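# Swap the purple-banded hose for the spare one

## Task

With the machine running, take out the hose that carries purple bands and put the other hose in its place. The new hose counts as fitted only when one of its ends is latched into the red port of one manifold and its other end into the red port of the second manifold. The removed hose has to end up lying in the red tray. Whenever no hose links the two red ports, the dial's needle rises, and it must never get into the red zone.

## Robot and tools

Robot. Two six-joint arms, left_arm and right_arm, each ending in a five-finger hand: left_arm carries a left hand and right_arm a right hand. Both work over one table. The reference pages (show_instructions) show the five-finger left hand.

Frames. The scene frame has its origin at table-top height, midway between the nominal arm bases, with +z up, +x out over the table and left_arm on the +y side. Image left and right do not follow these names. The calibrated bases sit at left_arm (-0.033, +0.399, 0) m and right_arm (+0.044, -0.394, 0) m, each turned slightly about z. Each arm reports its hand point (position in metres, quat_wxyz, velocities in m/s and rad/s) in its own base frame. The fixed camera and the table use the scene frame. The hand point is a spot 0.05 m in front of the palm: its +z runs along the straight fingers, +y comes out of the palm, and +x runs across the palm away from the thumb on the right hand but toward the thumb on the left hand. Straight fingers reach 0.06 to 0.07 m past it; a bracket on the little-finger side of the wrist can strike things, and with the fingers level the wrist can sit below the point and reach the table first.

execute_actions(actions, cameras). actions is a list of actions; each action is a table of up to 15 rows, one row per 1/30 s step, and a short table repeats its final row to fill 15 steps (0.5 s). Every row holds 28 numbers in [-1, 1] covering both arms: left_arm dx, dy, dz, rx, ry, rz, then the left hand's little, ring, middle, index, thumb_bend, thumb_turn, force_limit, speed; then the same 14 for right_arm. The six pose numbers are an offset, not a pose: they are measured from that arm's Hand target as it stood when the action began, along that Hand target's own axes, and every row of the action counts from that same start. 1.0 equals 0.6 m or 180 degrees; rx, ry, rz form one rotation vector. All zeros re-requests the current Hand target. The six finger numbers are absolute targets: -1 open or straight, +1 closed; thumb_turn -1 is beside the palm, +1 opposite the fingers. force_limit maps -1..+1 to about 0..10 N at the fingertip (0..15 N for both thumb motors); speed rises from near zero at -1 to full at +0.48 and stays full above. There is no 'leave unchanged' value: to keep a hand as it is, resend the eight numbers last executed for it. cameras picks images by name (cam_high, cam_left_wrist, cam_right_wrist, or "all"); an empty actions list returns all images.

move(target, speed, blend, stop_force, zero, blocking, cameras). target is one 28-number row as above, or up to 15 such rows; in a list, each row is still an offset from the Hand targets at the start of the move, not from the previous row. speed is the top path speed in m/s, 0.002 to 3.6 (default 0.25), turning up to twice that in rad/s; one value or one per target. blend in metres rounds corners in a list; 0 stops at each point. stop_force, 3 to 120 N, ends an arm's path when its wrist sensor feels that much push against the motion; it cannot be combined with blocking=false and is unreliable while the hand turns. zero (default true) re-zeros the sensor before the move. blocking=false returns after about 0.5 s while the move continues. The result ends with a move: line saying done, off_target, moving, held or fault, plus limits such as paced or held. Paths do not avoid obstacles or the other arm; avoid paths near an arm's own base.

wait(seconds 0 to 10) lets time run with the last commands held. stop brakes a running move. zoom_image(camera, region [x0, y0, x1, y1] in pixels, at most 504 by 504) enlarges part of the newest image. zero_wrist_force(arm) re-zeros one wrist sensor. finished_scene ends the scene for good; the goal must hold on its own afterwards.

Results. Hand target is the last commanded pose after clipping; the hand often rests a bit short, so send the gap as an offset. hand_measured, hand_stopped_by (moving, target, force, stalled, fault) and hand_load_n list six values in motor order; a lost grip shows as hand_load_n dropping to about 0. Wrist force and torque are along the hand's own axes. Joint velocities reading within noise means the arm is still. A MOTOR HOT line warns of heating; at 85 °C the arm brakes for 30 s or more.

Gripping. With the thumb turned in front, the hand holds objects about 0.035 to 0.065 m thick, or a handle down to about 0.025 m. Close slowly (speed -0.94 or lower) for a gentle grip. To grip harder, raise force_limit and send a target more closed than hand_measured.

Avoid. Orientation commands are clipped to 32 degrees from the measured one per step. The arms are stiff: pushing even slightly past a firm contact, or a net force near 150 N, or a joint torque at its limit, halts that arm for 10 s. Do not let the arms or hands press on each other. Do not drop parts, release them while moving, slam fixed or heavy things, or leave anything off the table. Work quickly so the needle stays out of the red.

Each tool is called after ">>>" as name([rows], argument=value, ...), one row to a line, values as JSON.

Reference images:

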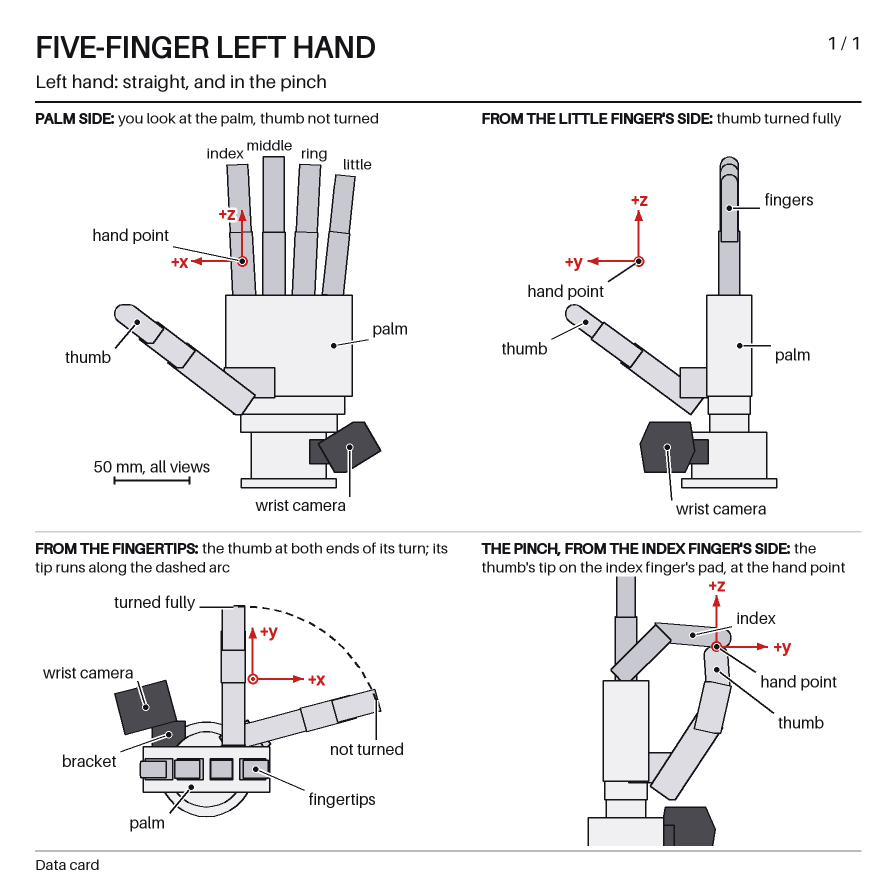

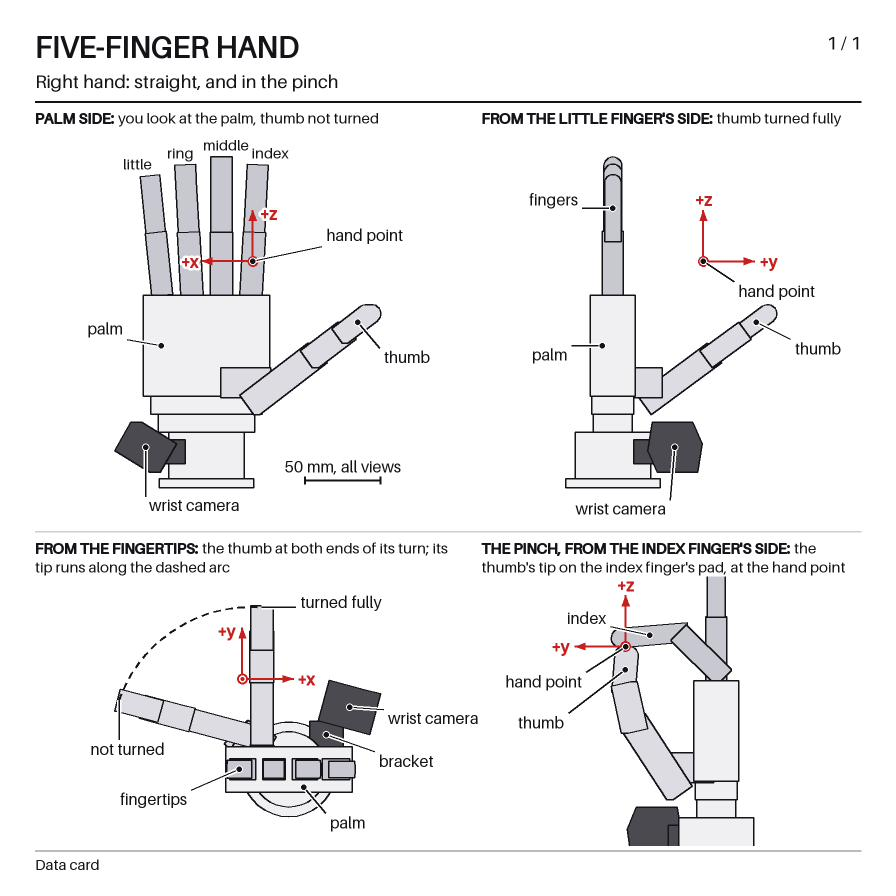

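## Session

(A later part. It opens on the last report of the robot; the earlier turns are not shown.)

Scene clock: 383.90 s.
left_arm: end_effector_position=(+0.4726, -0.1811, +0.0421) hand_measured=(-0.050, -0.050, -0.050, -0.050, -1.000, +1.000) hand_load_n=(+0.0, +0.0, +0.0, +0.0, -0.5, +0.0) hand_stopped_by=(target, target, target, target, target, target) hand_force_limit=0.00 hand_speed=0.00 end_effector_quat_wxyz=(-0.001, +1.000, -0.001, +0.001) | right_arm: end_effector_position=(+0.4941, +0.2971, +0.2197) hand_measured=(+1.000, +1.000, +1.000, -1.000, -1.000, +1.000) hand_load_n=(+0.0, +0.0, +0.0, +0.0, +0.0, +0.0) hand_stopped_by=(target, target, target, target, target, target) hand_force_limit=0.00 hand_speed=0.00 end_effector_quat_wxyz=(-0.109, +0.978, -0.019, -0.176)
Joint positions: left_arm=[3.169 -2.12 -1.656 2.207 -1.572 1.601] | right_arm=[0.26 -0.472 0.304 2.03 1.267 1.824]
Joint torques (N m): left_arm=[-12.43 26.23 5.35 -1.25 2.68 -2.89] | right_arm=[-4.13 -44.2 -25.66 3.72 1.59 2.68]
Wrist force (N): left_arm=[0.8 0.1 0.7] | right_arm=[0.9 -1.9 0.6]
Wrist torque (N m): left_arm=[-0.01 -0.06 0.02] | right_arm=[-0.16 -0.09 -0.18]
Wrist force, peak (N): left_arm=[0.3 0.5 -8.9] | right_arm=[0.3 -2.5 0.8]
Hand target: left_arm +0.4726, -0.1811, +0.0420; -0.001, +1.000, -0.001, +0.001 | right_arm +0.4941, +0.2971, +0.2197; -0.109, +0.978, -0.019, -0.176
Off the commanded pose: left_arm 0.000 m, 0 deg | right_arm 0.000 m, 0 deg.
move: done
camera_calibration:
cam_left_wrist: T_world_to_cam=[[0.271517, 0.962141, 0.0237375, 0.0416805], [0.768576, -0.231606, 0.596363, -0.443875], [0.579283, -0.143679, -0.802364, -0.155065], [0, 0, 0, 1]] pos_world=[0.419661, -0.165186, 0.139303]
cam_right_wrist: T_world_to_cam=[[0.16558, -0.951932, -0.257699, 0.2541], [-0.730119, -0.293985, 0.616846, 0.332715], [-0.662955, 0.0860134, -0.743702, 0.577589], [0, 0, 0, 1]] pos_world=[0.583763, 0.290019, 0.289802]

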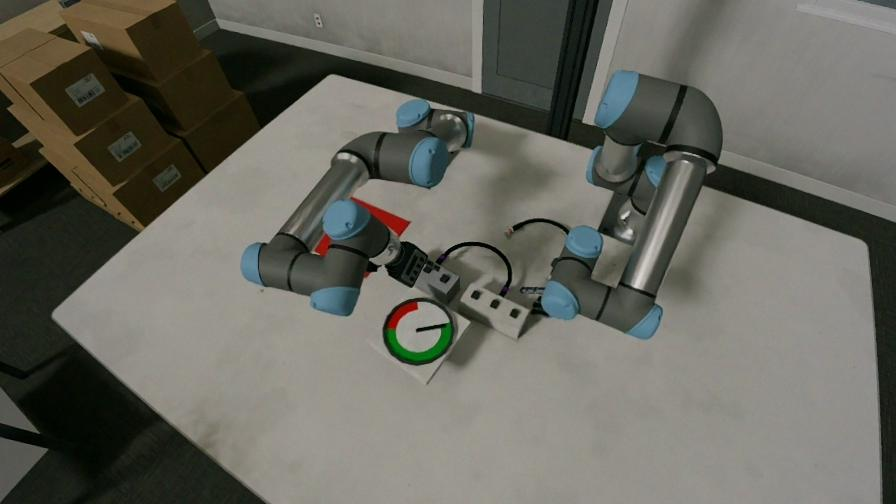

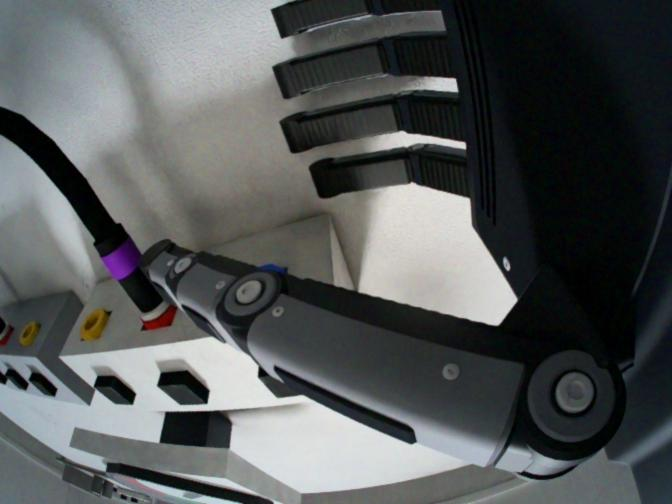

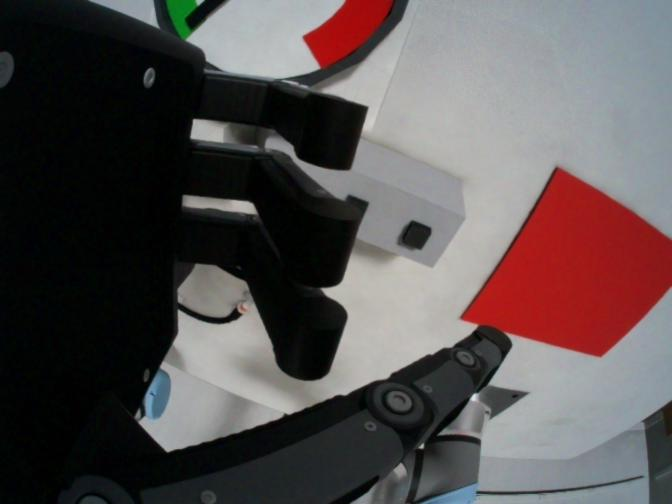

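>>> move(target=[0, 0.1517, 0, 0, 0, 0, -0.05, -0.05, -0.05, -0.05, -1, 1, 0, 0, 0.011, -0.1983, 0.1373, 0, 0, 0, 1, 1, 1, -1, -1, 1, 0, 0], speed=0.12, stop_force=8, cameras=["all"])

>>> zoom_image(camera="cam_left_wrist", region=[120, 120, 420, 360])

>>> zoom_image(camera="cam_high", region=[390, 210, 600, 350])

Scene clock: 402.73 s.
left_arm: end_effector_position=(+0.4724, -0.2722, +0.0418) hand_measured=(-0.050, -0.050, -0.050, -0.050, -1.000, +1.000) hand_load_n=(+0.0, +0.0, +0.0, +0.0, +0.0, +0.0) hand_stopped_by=(target, target, target, target, target, target) hand_force_limit=0.00 hand_speed=0.00 end_effector_quat_wxyz=(-0.001, +1.000, -0.001, +0.001) | right_arm: end_effector_position=(+0.4795, +0.4301, +0.1661) hand_measured=(+1.000, +1.000, +1.000, -1.000, -1.000, +1.000) hand_load_n=(+0.0, +0.5, -0.5, +0.0, +0.0, +0.0) hand_stopped_by=(target, target, target, target, target, target) hand_force_limit=0.00 hand_speed=0.00 end_effector_quat_wxyz=(-0.175, +0.977, -0.028, -0.115)
Joint positions: left_arm=[2.969 -2.184 -1.546 2.161 -1.573 1.401] | right_arm=[0.418 -0.314 0.035 1.909 1.153 2.034]
Joint torques (N m): left_arm=[-12.05 28.39 21 -4 -2.93 -2.87] | right_arm=[9.9 -64.37 -25.42 0.83 -2.51 2.75]
Wrist force (N): left_arm=[0.4 -0.2 0.5] | right_arm=[1.1 -1.2 0.9]
Wrist torque (N m): left_arm=[-0.04 -0.03 0.06] | right_arm=[-0.11 -0.12 -0.13]
Wrist force, peak (N): left_arm=[0.5 0.1 1.0] | right_arm=[0.8 -2.0 1.4]
Hand target: left_arm +0.4724, -0.2722, +0.0418; -0.001, +1.000, -0.001, +0.001 | right_arm +0.4811, +0.4312, +0.1666; -0.109, +0.978, -0.019, -0.176
Off the commanded pose: left_arm 0.000 m, 0 deg | right_arm 0.002 m, 10 deg.
elbow stopped short (right arm): the move would have taken joint 3 (elbow) straighter than the controller allows.
move: off_target (right_arm)
camera_calibration:
cam_left_wrist: T_world_to_cam=[[0.271517, 0.962141, 0.0237375, 0.129321], [0.768576, -0.231606, 0.596363, -0.464601], [0.579283, -0.143679, -0.802364, -0.168126], [0, 0, 0, 1]] pos_world=[0.419361, -0.256186, 0.139103]
cam_right_wrist: T_world_to_cam=[[0.150223, -0.92252, -0.355514, 0.38035], [-0.814162, -0.319435, 0.484873, 0.467535], [-0.560869, 0.216607, -0.799067, 0.420643], [0, 0, 0, 1]] pos_world=[0.559437, 0.409113, 0.244646]

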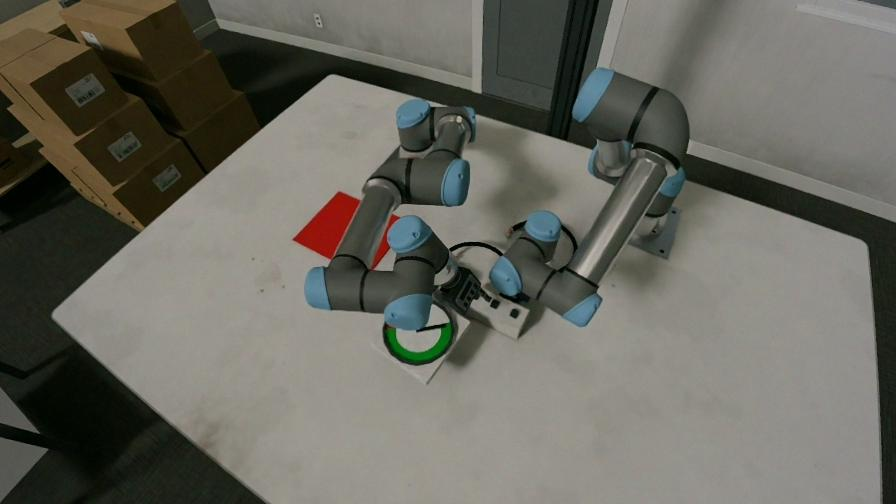

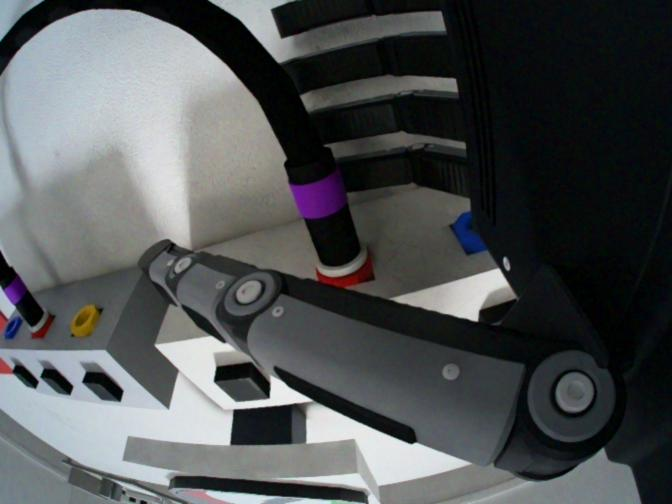

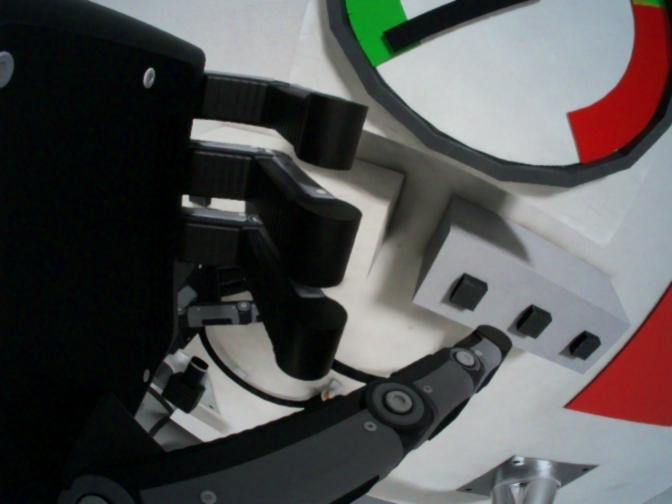

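Scaled by 1.680 from the camera's 672x504 image, which has a finer 960x720 frame.

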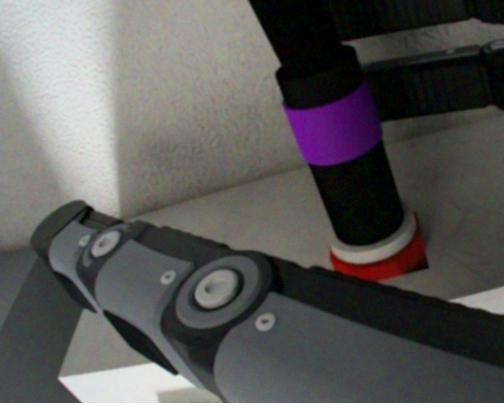

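Scaled by 2.400 from the camera's 896x504 image, which has a finer 1280x720 frame.

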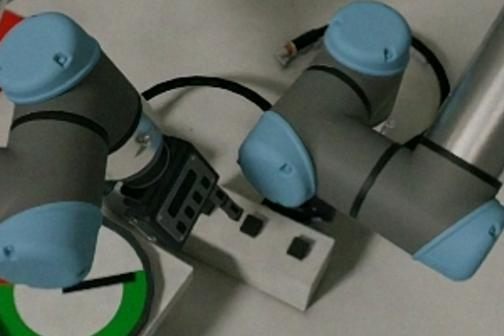

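>>> move([
  [0, 0, 0, 0, 0, 0, -0.05, -0.05, 0.08, 0.08, -0.3, 1, 0, -0.4, -0.022, 0.0335, 0.0518, 0.0655, 0.0758, -0.0396, 1, 1, 1, -1, -1, 1, 0, 0],
  [0, 0, 0, 0, 0, 0, -0.05, -0.05, 0.3, 0.3, 0.3, 1, 0.2, -0.92, -0.022, 0.0335, 0.0518, 0.0655, 0.0758, -0.0396, 1, 1, 1, -1, -1, 1, 0, 0],
], speed=0.15, cameras=["all"])

>>> zoom_image(camera="cam_left_wrist", region=[120, 120, 420, 360])

>>> zoom_image(camera="cam_high", region=[390, 210, 600, 350])

Scene clock: 437.73 s.
left_arm: end_effector_position=(+0.4724, -0.2721, +0.0418) hand_measured=(-0.050, -0.050, +0.190, +0.168, -0.250, +1.000) hand_load_n=(+0.0, +0.0, +5.5, +2.0, +8.5, +0.5) hand_stopped_by=(target, target, force, force, force, target) hand_force_limit=0.20 hand_speed=-0.92 end_effector_quat_wxyz=(-0.001, +1.000, -0.001, +0.001) | right_arm: end_effector_position=(+0.4566, +0.4184, +0.1387) hand_measured=(+1.000, +1.000, +1.000, -1.000, -1.000, +1.000) hand_load_n=(+0.0, +0.0, +0.0, -0.5, +0.0, +0.0) hand_stopped_by=(target, target, target, target, target, target) hand_force_limit=0.00 hand_speed=0.00 end_effector_quat_wxyz=(-0.216, +0.975, +0.011, -0.049)
Joint positions: left_arm=[2.969 -2.184 -1.546 2.161 -1.573 1.401] | right_arm=[0.412 -0.695 0.795 1.387 1.131 1.978]
Joint torques (N m): left_arm=[-9.9 33.08 18.5 -3.65 -1.47 -2.66] | right_arm=[-9.59 -57.99 -10.94 0.57 -2.75 2.79]
Wrist force (N): left_arm=[0.7 2.7 4.2] | right_arm=[0.6 -1.0 0.9]
Wrist torque (N m): left_arm=[0.07 0.01 0.02] | right_arm=[-0.09 -0.07 -0.19]
Wrist force, peak (N): left_arm=[0.7 3.1 4.4] | right_arm=[1.2 -1.6 1.1]
Hand target: left_arm +0.4724, -0.2722, +0.0418; -0.001, +1.000, -0.001, +0.001 | right_arm +0.4566, +0.4184, +0.1387; -0.216, +0.975, +0.011, -0.049
Off the commanded pose: left_arm 0.000 m, 0 deg | right_arm 0.000 m, 0 deg.
move: done
camera_calibration:
cam_left_wrist: T_world_to_cam=[[0.271517, 0.962141, 0.0237375, 0.129321], [0.768576, -0.231606, 0.596363, -0.464601], [0.579283, -0.143679, -0.802364, -0.168126], [0, 0, 0, 1]] pos_world=[0.419361, -0.256186, 0.139103]
cam_right_wrist: T_world_to_cam=[[0.245671, -0.880635, -0.405128, 0.309013], [-0.856942, -0.392656, 0.333873, 0.529507], [-0.453096, 0.265148, -0.851117, 0.326176], [0, 0, 0, 1]] pos_world=[0.525631, 0.393557, 0.226015]

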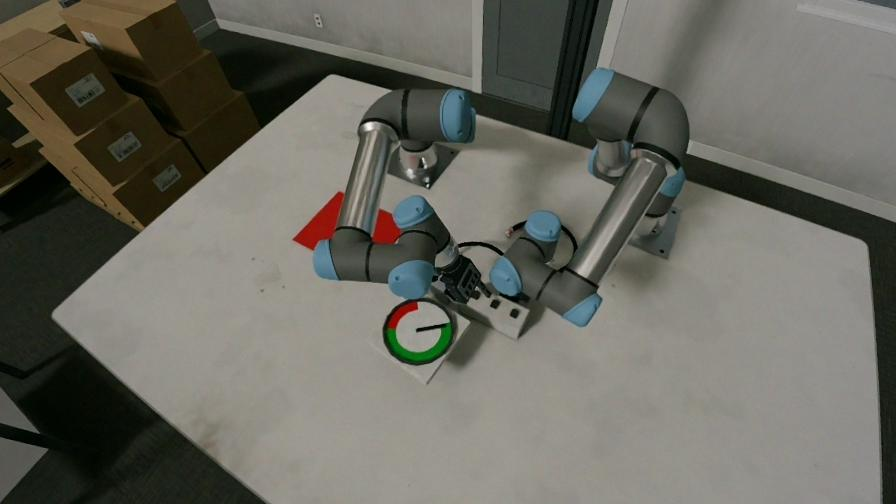

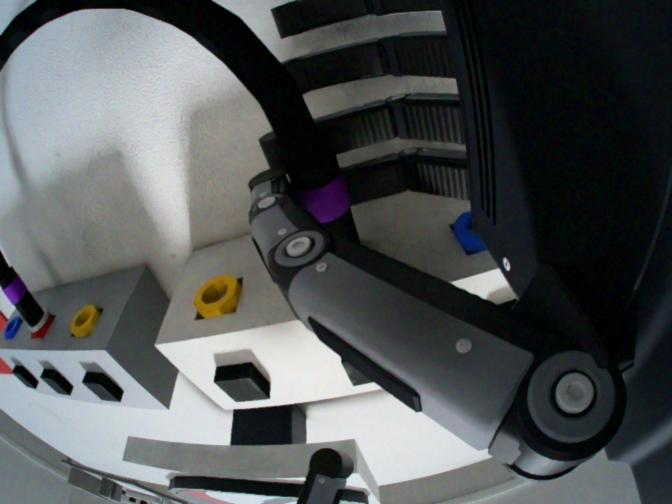

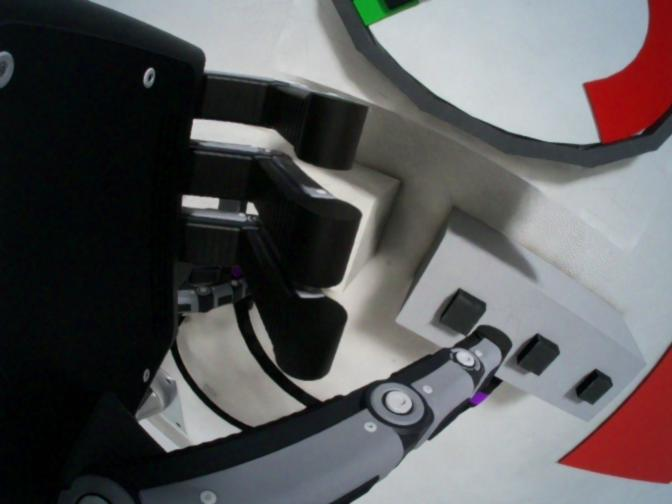

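Scaled by 1.680 from the camera's 672x504 image, which has a finer 960x720 frame.

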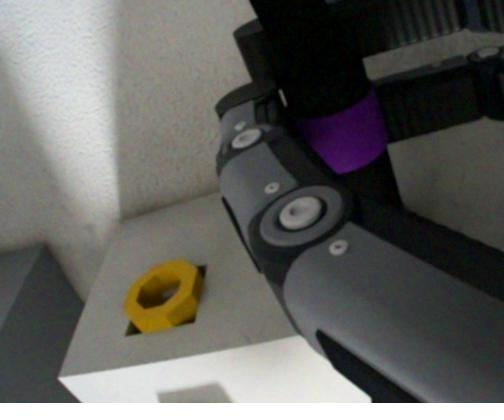

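Scaled by 2.400 from the camera's 896x504 image, which has a finer 1280x720 frame.

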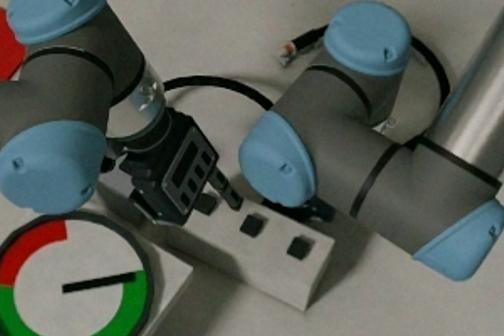

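>>> move(target=[-0.02, 0, 0, 0, 0, 0, -0.05, -0.05, 0.3, 0.3, 0.3, 1, 0.2, -0.92, 0, 0, 0, 0, 0, 0, 1, 1, 1, -1, -1, 1, 0, 0], speed=0.02, stop_force=5)

Scene clock: 445.73 s.
left_arm: end_effector_position=(+0.4721, -0.2722, +0.0419) hand_measured=(-0.050, -0.050, +0.190, +0.168, -0.250, +1.000) hand_load_n=(+0.0, +0.0, +5.0, +2.0, +7.5, +1.0) hand_stopped_by=(target, target, force, force, force, target) hand_force_limit=0.20 hand_speed=-0.92 end_effector_quat_wxyz=(-0.001, +1.000, -0.001, +0.001) | right_arm: end_effector_position=(+0.4566, +0.4184, +0.1387) hand_measured=(+1.000, +1.000, +1.000, -1.000, -1.000, +1.000) hand_load_n=(+0.0, +0.0, +0.0, +0.0, +0.0, +0.0) hand_stopped_by=(target, target, target, target, target, target) hand_force_limit=0.00 hand_speed=0.00 end_effector_quat_wxyz=(-0.216, +0.975, +0.011, -0.049)
Joint positions: left_arm=[2.969 -2.184 -1.547 2.161 -1.573 1.401] | right_arm=[0.412 -0.695 0.795 1.387 1.131 1.978]
Joint torques (N m): left_arm=[16.31 29.73 22.3 -3.26 0.14 2.31] | right_arm=[-9.1 -58.05 -10.88 0.64 -2.46 2.52]
Wrist force (N): left_arm=[-1.9 5.9 5.2] | right_arm=[0.2 -0.9 0.8]
Wrist torque (N m): left_arm=[0.18 0.05 -0.04] | right_arm=[-0.08 -0.01 -0.21]
Wrist force, peak (N): left_arm=[6.2 5.2 5.8] | right_arm=[0.6 -1.1 1.1]
Hand target: left_arm +0.4721, -0.2722, +0.0419; -0.001, +1.000, -0.001, +0.001 (not the last commanded pose) | right_arm +0.4566, +0.4184, +0.1387; -0.216, +0.975, +0.011, -0.049
Off the commanded pose: left_arm 0.012 m, 0 deg | right_arm 0.000 m, 0 deg.
move: contact (left_arm)

>>> move(target=[0, 0, 0, 0, 0, 0, -0.05, -0.05, 0.3, 0.3, 0.3, 1, 0.2, -0.92, 0, 0, 0.0917, 0, 0, 0, 1, 1, 1, -1, -1, 1, 0, 0], speed=0.04, stop_force=12, cameras=["all"])

>>> zoom_image(camera="cam_high", region=[390, 210, 600, 350])

>>> zoom_image(camera="cam_right_wrist", region=[380, 180, 660, 450])

Scene clock: 452.70 s.
left_arm: end_effector_position=(+0.4721, -0.2721, +0.0419) hand_measured=(-0.050, -0.050, +0.190, +0.168, -0.250, +1.000) hand_load_n=(+0.0, +0.5, +4.5, +1.5, +7.0, +0.5) hand_stopped_by=(target, target, force, force, force, target) hand_force_limit=0.20 hand_speed=-0.92 end_effector_quat_wxyz=(-0.001, +1.000, -0.001, +0.001) | right_arm: end_effector_position=(+0.4532, +0.4324, +0.1086) hand_measured=(+1.000, +1.000, +1.000, -1.000, -1.000, +1.000) hand_load_n=(+0.0, +0.0, +0.0, +0.0, +0.0, +0.0) hand_stopped_by=(target, target, target, target, target, target) hand_force_limit=0.00 hand_speed=0.00 end_effector_quat_wxyz=(-0.216, +0.975, +0.011, -0.049)
Joint positions: left_arm=[2.969 -2.184 -1.547 2.161 -1.573 1.401] | right_arm=[0.434 -0.665 0.814 1.328 1.133 2.003]
Joint torques (N m): left_arm=[11.68 31.56 21.38 -1.57 -3.62 2.17] | right_arm=[-7.9 -53.47 -22.88 2.58 -2.21 -2.3]
Wrist force (N): left_arm=[-0.9 4.7 4.1] | right_arm=[0.9 -2.5 -9.7]
Wrist torque (N m): left_arm=[0.12 0.03 -0.01] | right_arm=[0.55 -0.05 -0.03]
Wrist force, peak (N): left_arm=[-2.0 5.7 6.0] | right_arm=[2.0 0.1 -18.9]
Hand target: left_arm +0.4721, -0.2722, +0.0419; -0.001, +1.000, -0.001, +0.001 | right_arm +0.4532, +0.4324, +0.1086; -0.216, +0.975, +0.011, -0.049 (not the last commanded pose)
Off the commanded pose: left_arm 0.000 m, 0 deg | right_arm 0.022 m, 0 deg.
move: contact (right_arm)
camera_calibration:
cam_left_wrist: T_world_to_cam=[[0.271499, 0.962145, 0.0237559, 0.129409], [0.768533, -0.231591, 0.596425, -0.464357], [0.579349, -0.143672, -0.802317, -0.167984], [0, 0, 0, 1]] pos_world=[0.419061, -0.256186, 0.139103]
cam_right_wrist: T_world_to_cam=[[0.245637, -0.88065, -0.405114, 0.310004], [-0.856952, -0.392621, 0.333889, 0.542128], [-0.453096, 0.265148, -0.851117, 0.295305], [0, 0, 0, 1]] pos_world=[0.522231, 0.407557, 0.195915]

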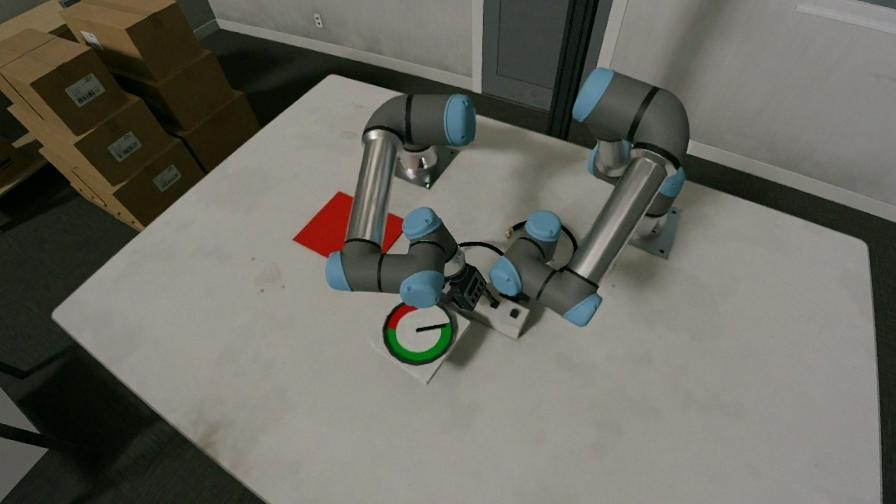

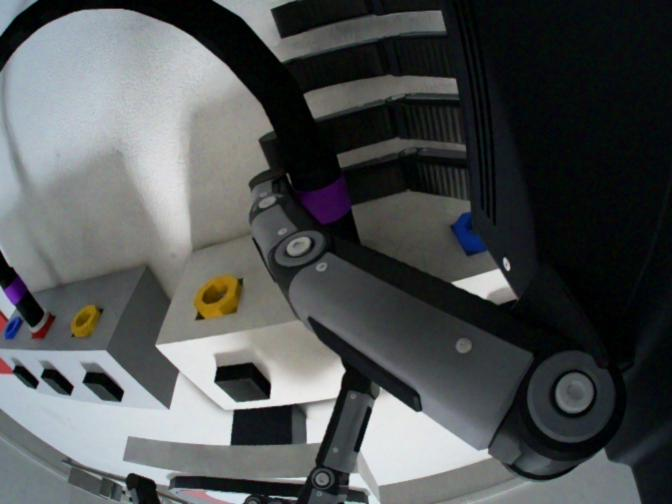

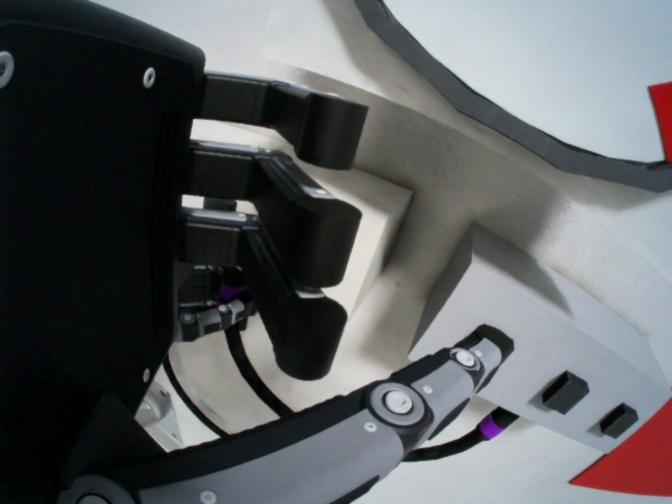

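Scaled by 2.400 from the camera's 896x504 image, which has a finer 1280x720 frame.

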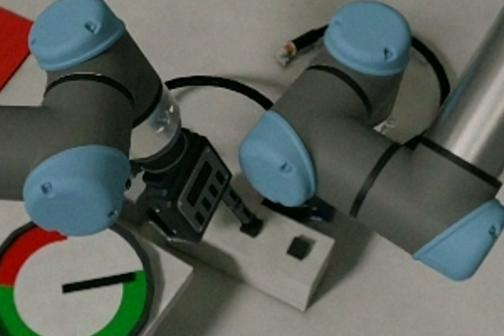

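Scaled by 1.800 from the camera's 672x504 image, which has a finer 960x720 frame.

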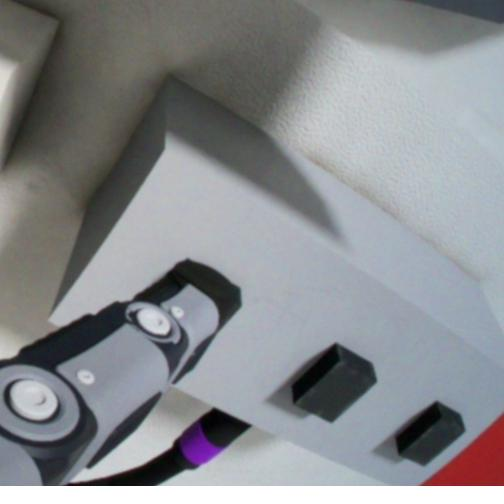

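>>> move(target=[-0.06, 0, 0, 0, 0, 0, -0.05, -0.05, 0.3, 0.3, 0.3, 1, 0.2, -0.92, 0, 0, 0, 0, 0, 0, 1, 1, 1, -1, -1, 1, 0, 0], speed=0.03, stop_force=8, cameras=["cam_left_wrist", "cam_high"])

Scene clock: 457.60 s.
left_arm: end_effector_position=(+0.4362, -0.2720, +0.0418) hand_measured=(-0.050, -0.050, +0.190, +0.168, -0.248, +1.000) hand_load_n=(+0.0, +0.0, +3.5, +0.5, +5.0, +3.5) hand_stopped_by=(target, target, force, force, force, target) hand_force_limit=0.20 hand_speed=-0.92 end_effector_quat_wxyz=(-0.001, +1.000, -0.001, +0.001) | right_arm: end_effector_position=(+0.4532, +0.4324, +0.1087) hand_measured=(+1.000, +1.000, +1.000, -1.000, -1.000, +1.000) hand_load_n=(+0.0, +0.0, +0.0, +0.0, +0.0, +0.0) hand_stopped_by=(target, target, target, target, target, target) hand_force_limit=0.00 hand_speed=0.00 end_effector_quat_wxyz=(-0.216, +0.975, +0.011, -0.049)
Joint positions: left_arm=[2.955 -2.119 -1.658 2.208 -1.573 1.387] | right_arm=[0.434 -0.665 0.814 1.328 1.133 2.003]
Joint torques (N m): left_arm=[-10.53 44.84 11.13 -3.97 -0.36 -2.09] | right_arm=[-5.66 -44.32 -18.73 0.52 -0.65 -2.4]
Wrist force (N): left_arm=[7.3 3.9 2.4] | right_arm=[0.7 -2.3 -10.4]
Wrist torque (N m): left_arm=[0.12 -0.07 -0.03] | right_arm=[0.64 -0.03 -0.03]
Wrist force, peak (N): left_arm=[5.5 6.5 5.3] | right_arm=[0.7 -2.8 -11.7]
Hand target: left_arm +0.4362, -0.2720, +0.0418; -0.001, +1.000, -0.001, +0.001 | right_arm +0.4532, +0.4324, +0.1086; -0.216, +0.975, +0.011, -0.049
Off the commanded pose: left_arm 0.000 m, 0 deg | right_arm 0.000 m, 0 deg.
move: contact (left_arm)
camera_calibration:
cam_left_wrist: T_world_to_cam=[[0.271498, 0.962146, 0.0237595, 0.13906], [0.768498, -0.231584, 0.596473, -0.436735], [0.579396, -0.143682, -0.802281, -0.147197], [0, 0, 0, 1]] pos_world=[0.383161, -0.256086, 0.139103]
Images, in order (width x height): cam_high 896x504, cam_left_wrist 672x504.

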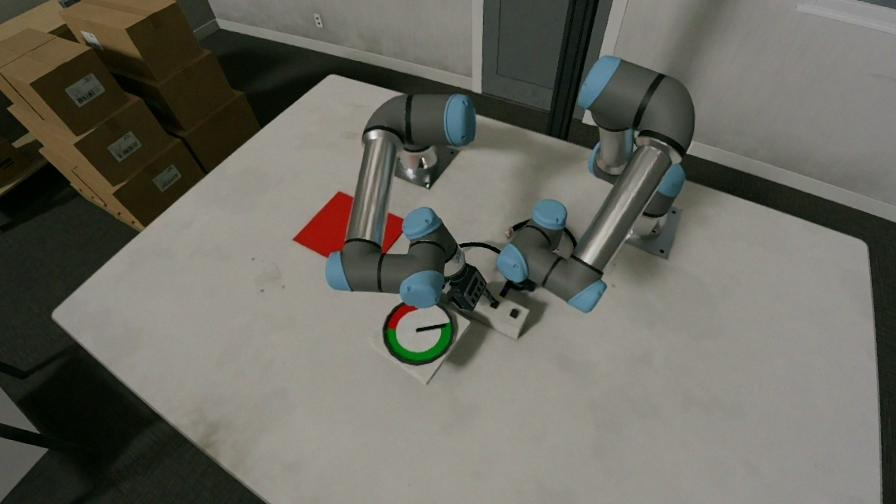

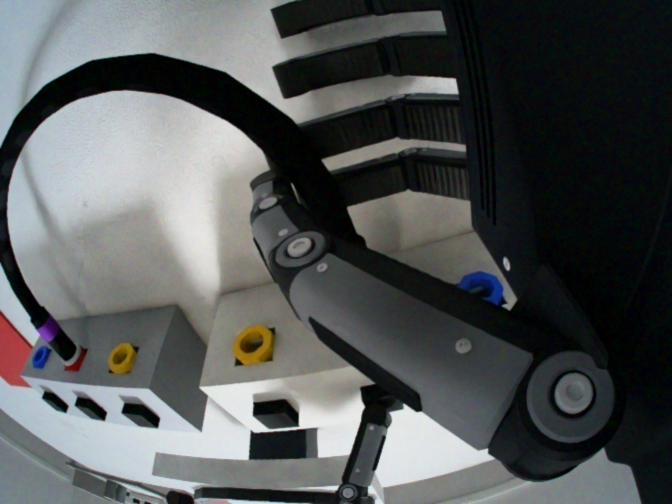

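>>> zoom_image(camera="cam_left_wrist", region=[200, 120, 500, 400])

>>> zoom_image(camera="cam_high", region=[430, 220, 570, 330])

Scaled by 1.680 from the camera's 672x504 image, which has a finer 960x720 frame.

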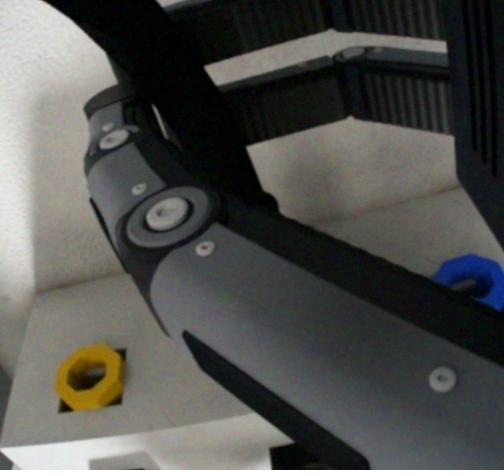

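Scaled by 3.600 from the camera's 896x504 image, which has a finer 1280x720 frame.

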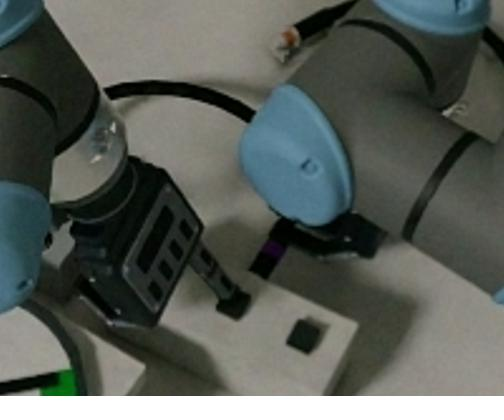

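>>> move([
  [0, 0, 0, 0, 0, 0, -0.05, -0.05, 0.05, 0.05, -0.6, 1, 0, -0.6, 0, 0, 0, 0, 0, 0, 1, 1, 1, -1, -1, 1, 0, 0],
  [0.0622, 0, 0, 0, 0, 0, -0.05, -0.05, 0.12, 0.12, -0.3, 1, 0, -0.6, 0, 0, 0, 0, 0, 0, 1, 1, 1, -1, -1, 1, 0, 0],
  [0.0622, 0, 0, 0, 0, 0, -0.05, -0.05, 0.5, 0.5, 0.5, 1, 0.8, -0.9, 0, 0, 0, 0, 0, 0, 1, 1, 1, -1, -1, 1, 0, 0],
], speed=0.1, cameras=["cam_left_wrist"])

Scene clock: 472.40 s.
left_arm: end_effector_position=(+0.4735, -0.2721, +0.0419) hand_measured=(-0.050, -0.050, +0.206, +0.182, -0.254, +1.000) hand_load_n=(+0.0, +0.0, +10.5, +6.5, +13.5, +1.0) hand_stopped_by=(target, target, force, force, force, target) hand_force_limit=0.80 hand_speed=-0.90 end_effector_quat_wxyz=(-0.001, +1.000, -0.001, +0.001) | right_arm: end_effector_position=(+0.4532, +0.4324, +0.1086) hand_measured=(+1.000, +1.000, +1.000, -1.000, -1.000, +1.000) hand_load_n=(+0.0, +0.0, +0.0, +0.5, +0.0, +0.0) hand_stopped_by=(target, target, target, target, target, target) hand_force_limit=0.00 hand_speed=0.00 end_effector_quat_wxyz=(-0.216, +0.975, +0.011, -0.049)
Joint positions: left_arm=[2.969 -2.186 -1.542 2.159 -1.573 1.401] | right_arm=[0.434 -0.665 0.814 1.328 1.133 2.003]
Joint torques (N m): left_arm=[13.41 37.52 21.57 -1.93 -2.14 2.02] | right_arm=[0.3 -39.26 -8.49 0.53 1.63 -2.34]
Wrist force (N): left_arm=[-6.2 2.7 10.6] | right_arm=[0.6 -2.5 -10.3]
Wrist torque (N m): left_arm=[0.09 0.08 -0.08] | right_arm=[0.63 -0.01 -0.04]
Wrist force, peak (N): left_arm=[-6.4 1.9 11.3] | right_arm=[0.8 -2.9 -11.8]
Hand target: left_arm +0.4735, -0.2721, +0.0419; -0.001, +1.000, -0.001, +0.001 | right_arm +0.4532, +0.4324, +0.1086; -0.216, +0.975, +0.011, -0.049
Off the commanded pose: left_arm 0.000 m, 0 deg | right_arm 0.000 m, 0 deg.
move: done
camera_calibration:
cam_left_wrist: T_world_to_cam=[[0.271517, 0.962141, 0.0237375, 0.129023], [0.768576, -0.231606, 0.596363, -0.465446], [0.579283, -0.143679, -0.802364, -0.168763], [0, 0, 0, 1]] pos_world=[0.420461, -0.256186, 0.139103]
Images, in order (width x height): cam_left_wrist 672x504.

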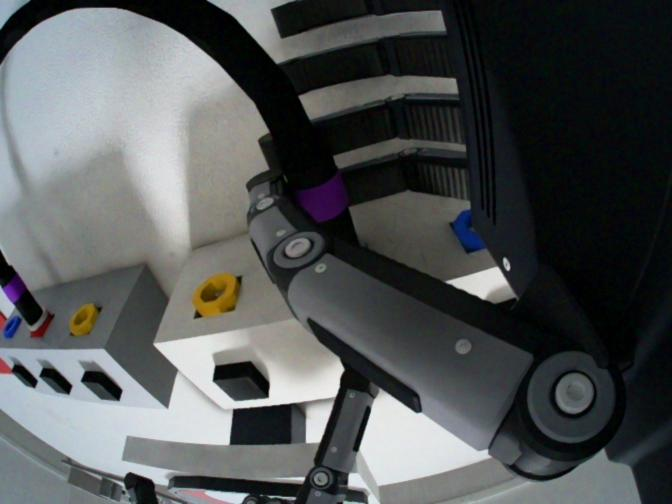

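>>> move(target=[0, 0, 0, 0, 0, 0, -0.05, -0.05, 0.5, 0.5, 0.5, 1, 0.8, -0.9, 0, 0, 0.0167, 0, 0, 0, 1, 1, 1, -1, -1, 1, 0, 0], speed=0.01, stop_force=10, cameras=["cam_right_wrist"])

>>> zoom_image(camera="cam_right_wrist", region=[380, 180, 660, 450])

Scene clock: 476.93 s.
left_arm: end_effector_position=(+0.4735, -0.2721, +0.0419) hand_measured=(-0.050, -0.050, +0.206, +0.182, -0.254, +1.000) hand_load_n=(+0.0, +0.0, +10.0, +6.5, +13.5, +1.0) hand_stopped_by=(target, target, force, force, force, target) hand_force_limit=0.80 hand_speed=-0.90 end_effector_quat_wxyz=(-0.001, +1.000, -0.001, +0.001) | right_arm: end_effector_position=(+0.4531, +0.4327, +0.1078) hand_measured=(+1.000, +1.000, +1.000, -1.000, -1.000, +1.000) hand_load_n=(+0.0, +0.0, +0.0, -2.0, +0.0, +0.0) hand_stopped_by=(target, target, target, target, target, target) hand_force_limit=0.00 hand_speed=0.00 end_effector_quat_wxyz=(-0.216, +0.975, +0.011, -0.049)
Joint positions: left_arm=[2.969 -2.186 -1.542 2.159 -1.573 1.401] | right_arm=[0.435 -0.664 0.814 1.326 1.133 2.003]
Joint torques (N m): left_arm=[13.49 58.41 22.18 -0.46 2.32 -0.66] | right_arm=[-6.15 -52.56 -22.28 1.95 -2.62 -2.35]
Wrist force (N): left_arm=[-5.2 2.0 10.3] | right_arm=[0.7 -1.0 -14.9]
Wrist torque (N m): left_arm=[0.08 0.07 -0.08] | right_arm=[0.74 -0.04 -0.11]
Wrist force, peak (N): left_arm=[-6.4 2.3 11.6] | right_arm=[1.0 -1.2 -22.0]
Hand target: left_arm +0.4735, -0.2721, +0.0419; -0.001, +1.000, -0.001, +0.001 | right_arm +0.4531, +0.4328, +0.1078; -0.216, +0.975, +0.011, -0.049 (not the last commanded pose)
Off the commanded pose: left_arm 0.000 m, 0 deg | right_arm 0.009 m, 0 deg.
move: contact (right_arm)
camera_calibration:
cam_right_wrist: T_world_to_cam=[[0.245926, -0.880588, -0.405073, 0.309784], [-0.856924, -0.392828, 0.333717, 0.542531], [-0.452992, 0.265047, -0.851204, 0.294503], [0, 0, 0, 1]] pos_world=[0.522131, 0.407857, 0.195115]
Images, in order (width x height): cam_right_wrist 672x504.

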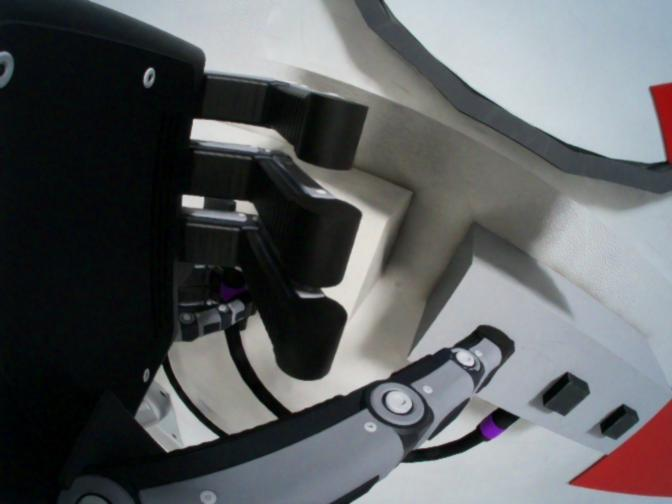

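Scaled by 1.800 from the camera's 672x504 image, which has a finer 960x720 frame.

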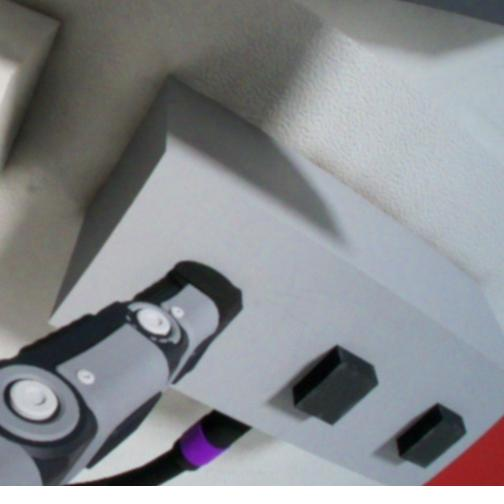

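>>> zoom_image(camera="cam_right_wrist", region=[160, 220, 300, 360])

>>> execute_actions(actions=[])

>>> zoom_image(camera="cam_left_wrist", region=[300, 330, 440, 470])

>>> zoom_image(camera="cam_high", region=[460, 270, 540, 330])

Scaled by 3.600 from the camera's 672x504 image, which has a finer 960x720 frame.

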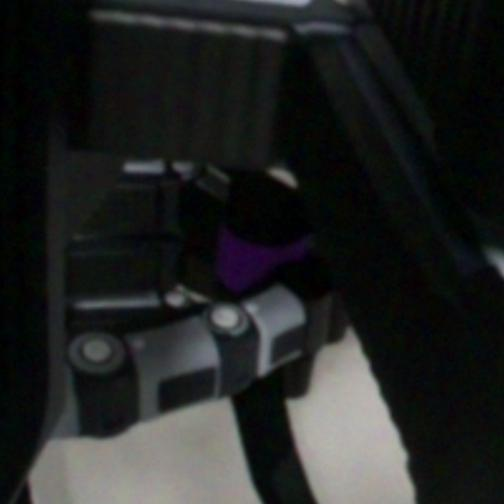

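Scene clock: 484.57 s.
left_arm: end_effector_position=(+0.4735, -0.2721, +0.0419) hand_measured=(-0.050, -0.050, +0.206, +0.182, -0.254, +1.000) hand_load_n=(+0.0, +0.0, +10.5, +6.5, +13.5, +1.0) hand_stopped_by=(target, target, force, force, force, target) hand_force_limit=0.80 hand_speed=-0.90 end_effector_quat_wxyz=(-0.001, +1.000, -0.001, +0.001) | right_arm: end_effector_position=(+0.4531, +0.4328, +0.1078) hand_measured=(+1.000, +1.000, +1.000, -1.000, -1.000, +1.000) hand_load_n=(+0.0, +0.0, +0.0, -2.0, +0.0, +0.0) hand_stopped_by=(target, target, target, target, target, target) hand_force_limit=0.00 hand_speed=0.00 end_effector_quat_wxyz=(-0.216, +0.975, +0.011, -0.049)
Joint positions: left_arm=[2.969 -2.186 -1.542 2.159 -1.573 1.401] | right_arm=[0.435 -0.664 0.814 1.326 1.133 2.003]
Joint velocities: within noise
Joint torques (N m): left_arm=[13.11 57.18 22.52 -0.53 2.37 -1.81] | right_arm=[-5.97 -51.27 -22.23 1.98 -2.58 -2.24]
Wrist force (N): left_arm=[-5.2 1.9 11.3] | right_arm=[0.6 -0.3 -14.3]
Wrist torque (N m): left_arm=[0.06 0.06 -0.07] | right_arm=[0.80 -0.01 -0.10]
Wrist force, peak (N): left_arm=[-5.5 2.0 11.9] | right_arm=[0.7 -0.9 -15.6]
Hand target: left_arm +0.4735, -0.2721, +0.0419; -0.001, +1.000, -0.001, +0.001 | right_arm +0.4531, +0.4328, +0.1078; -0.216, +0.975, +0.011, -0.049 (not the last commanded pose)
Off the commanded pose: left_arm 0.000 m, 0 deg | right_arm 0.009 m, 0 deg.
camera_calibration:
cam_left_wrist: T_world_to_cam=[[0.271499, 0.962145, 0.0237559, 0.129029], [0.768533, -0.231591, 0.596425, -0.465433], [0.579349, -0.143672, -0.802317, -0.168796], [0, 0, 0, 1]] pos_world=[0.420461, -0.256186, 0.139103]
cam_right_wrist: T_world_to_cam=[[0.245908, -0.880578, -0.405107, 0.309796], [-0.856909, -0.392837, 0.333747, 0.542521], [-0.453031, 0.265069, -0.851177, 0.294509], [0, 0, 0, 1]] pos_world=[0.522131, 0.407857, 0.195115]

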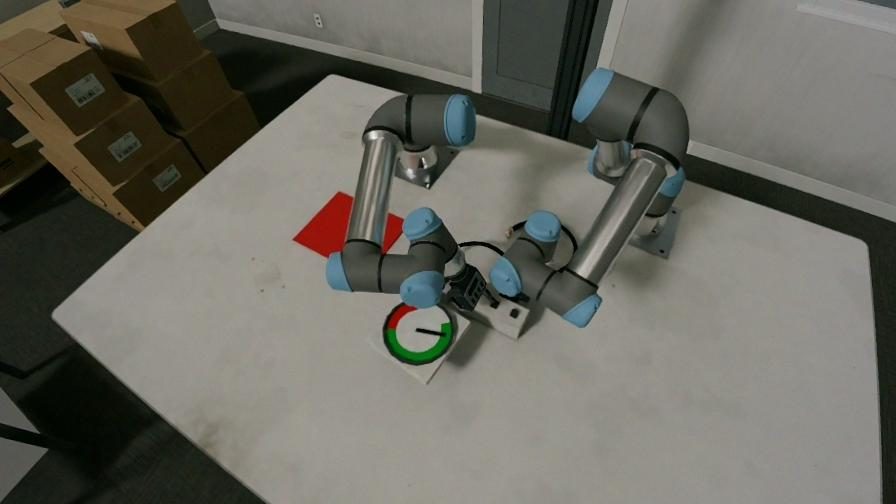

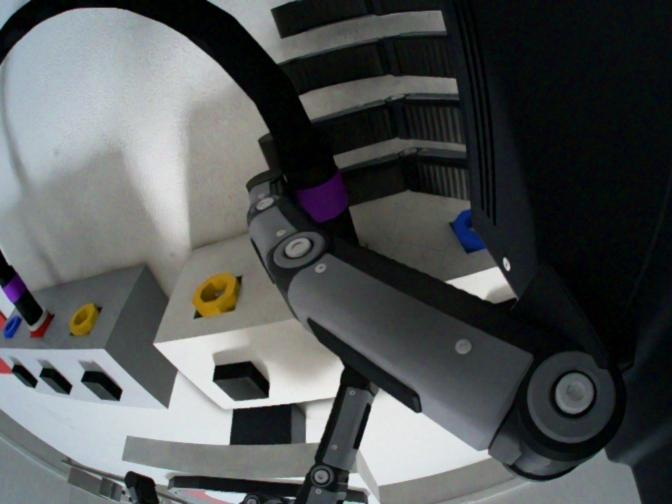

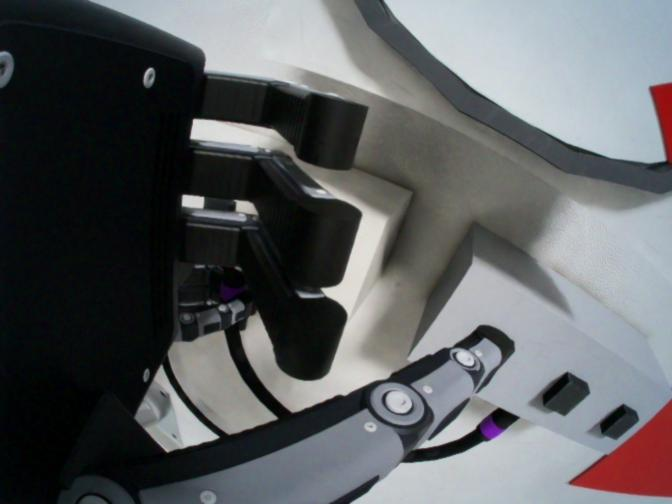

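Scaled by 3.600 from the camera's 672x504 image, which has a finer 960x720 frame.

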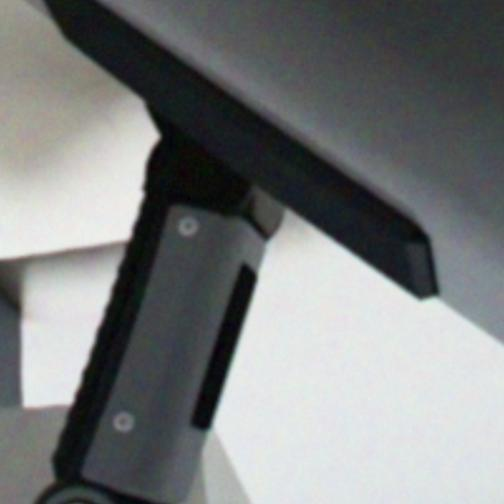

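Scaled by 6.300 from the camera's 896x504 image, which has a finer 1280x720 frame.

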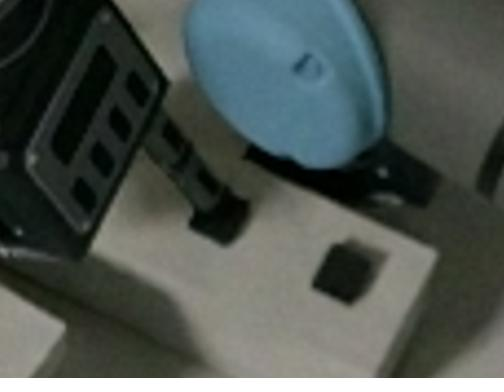

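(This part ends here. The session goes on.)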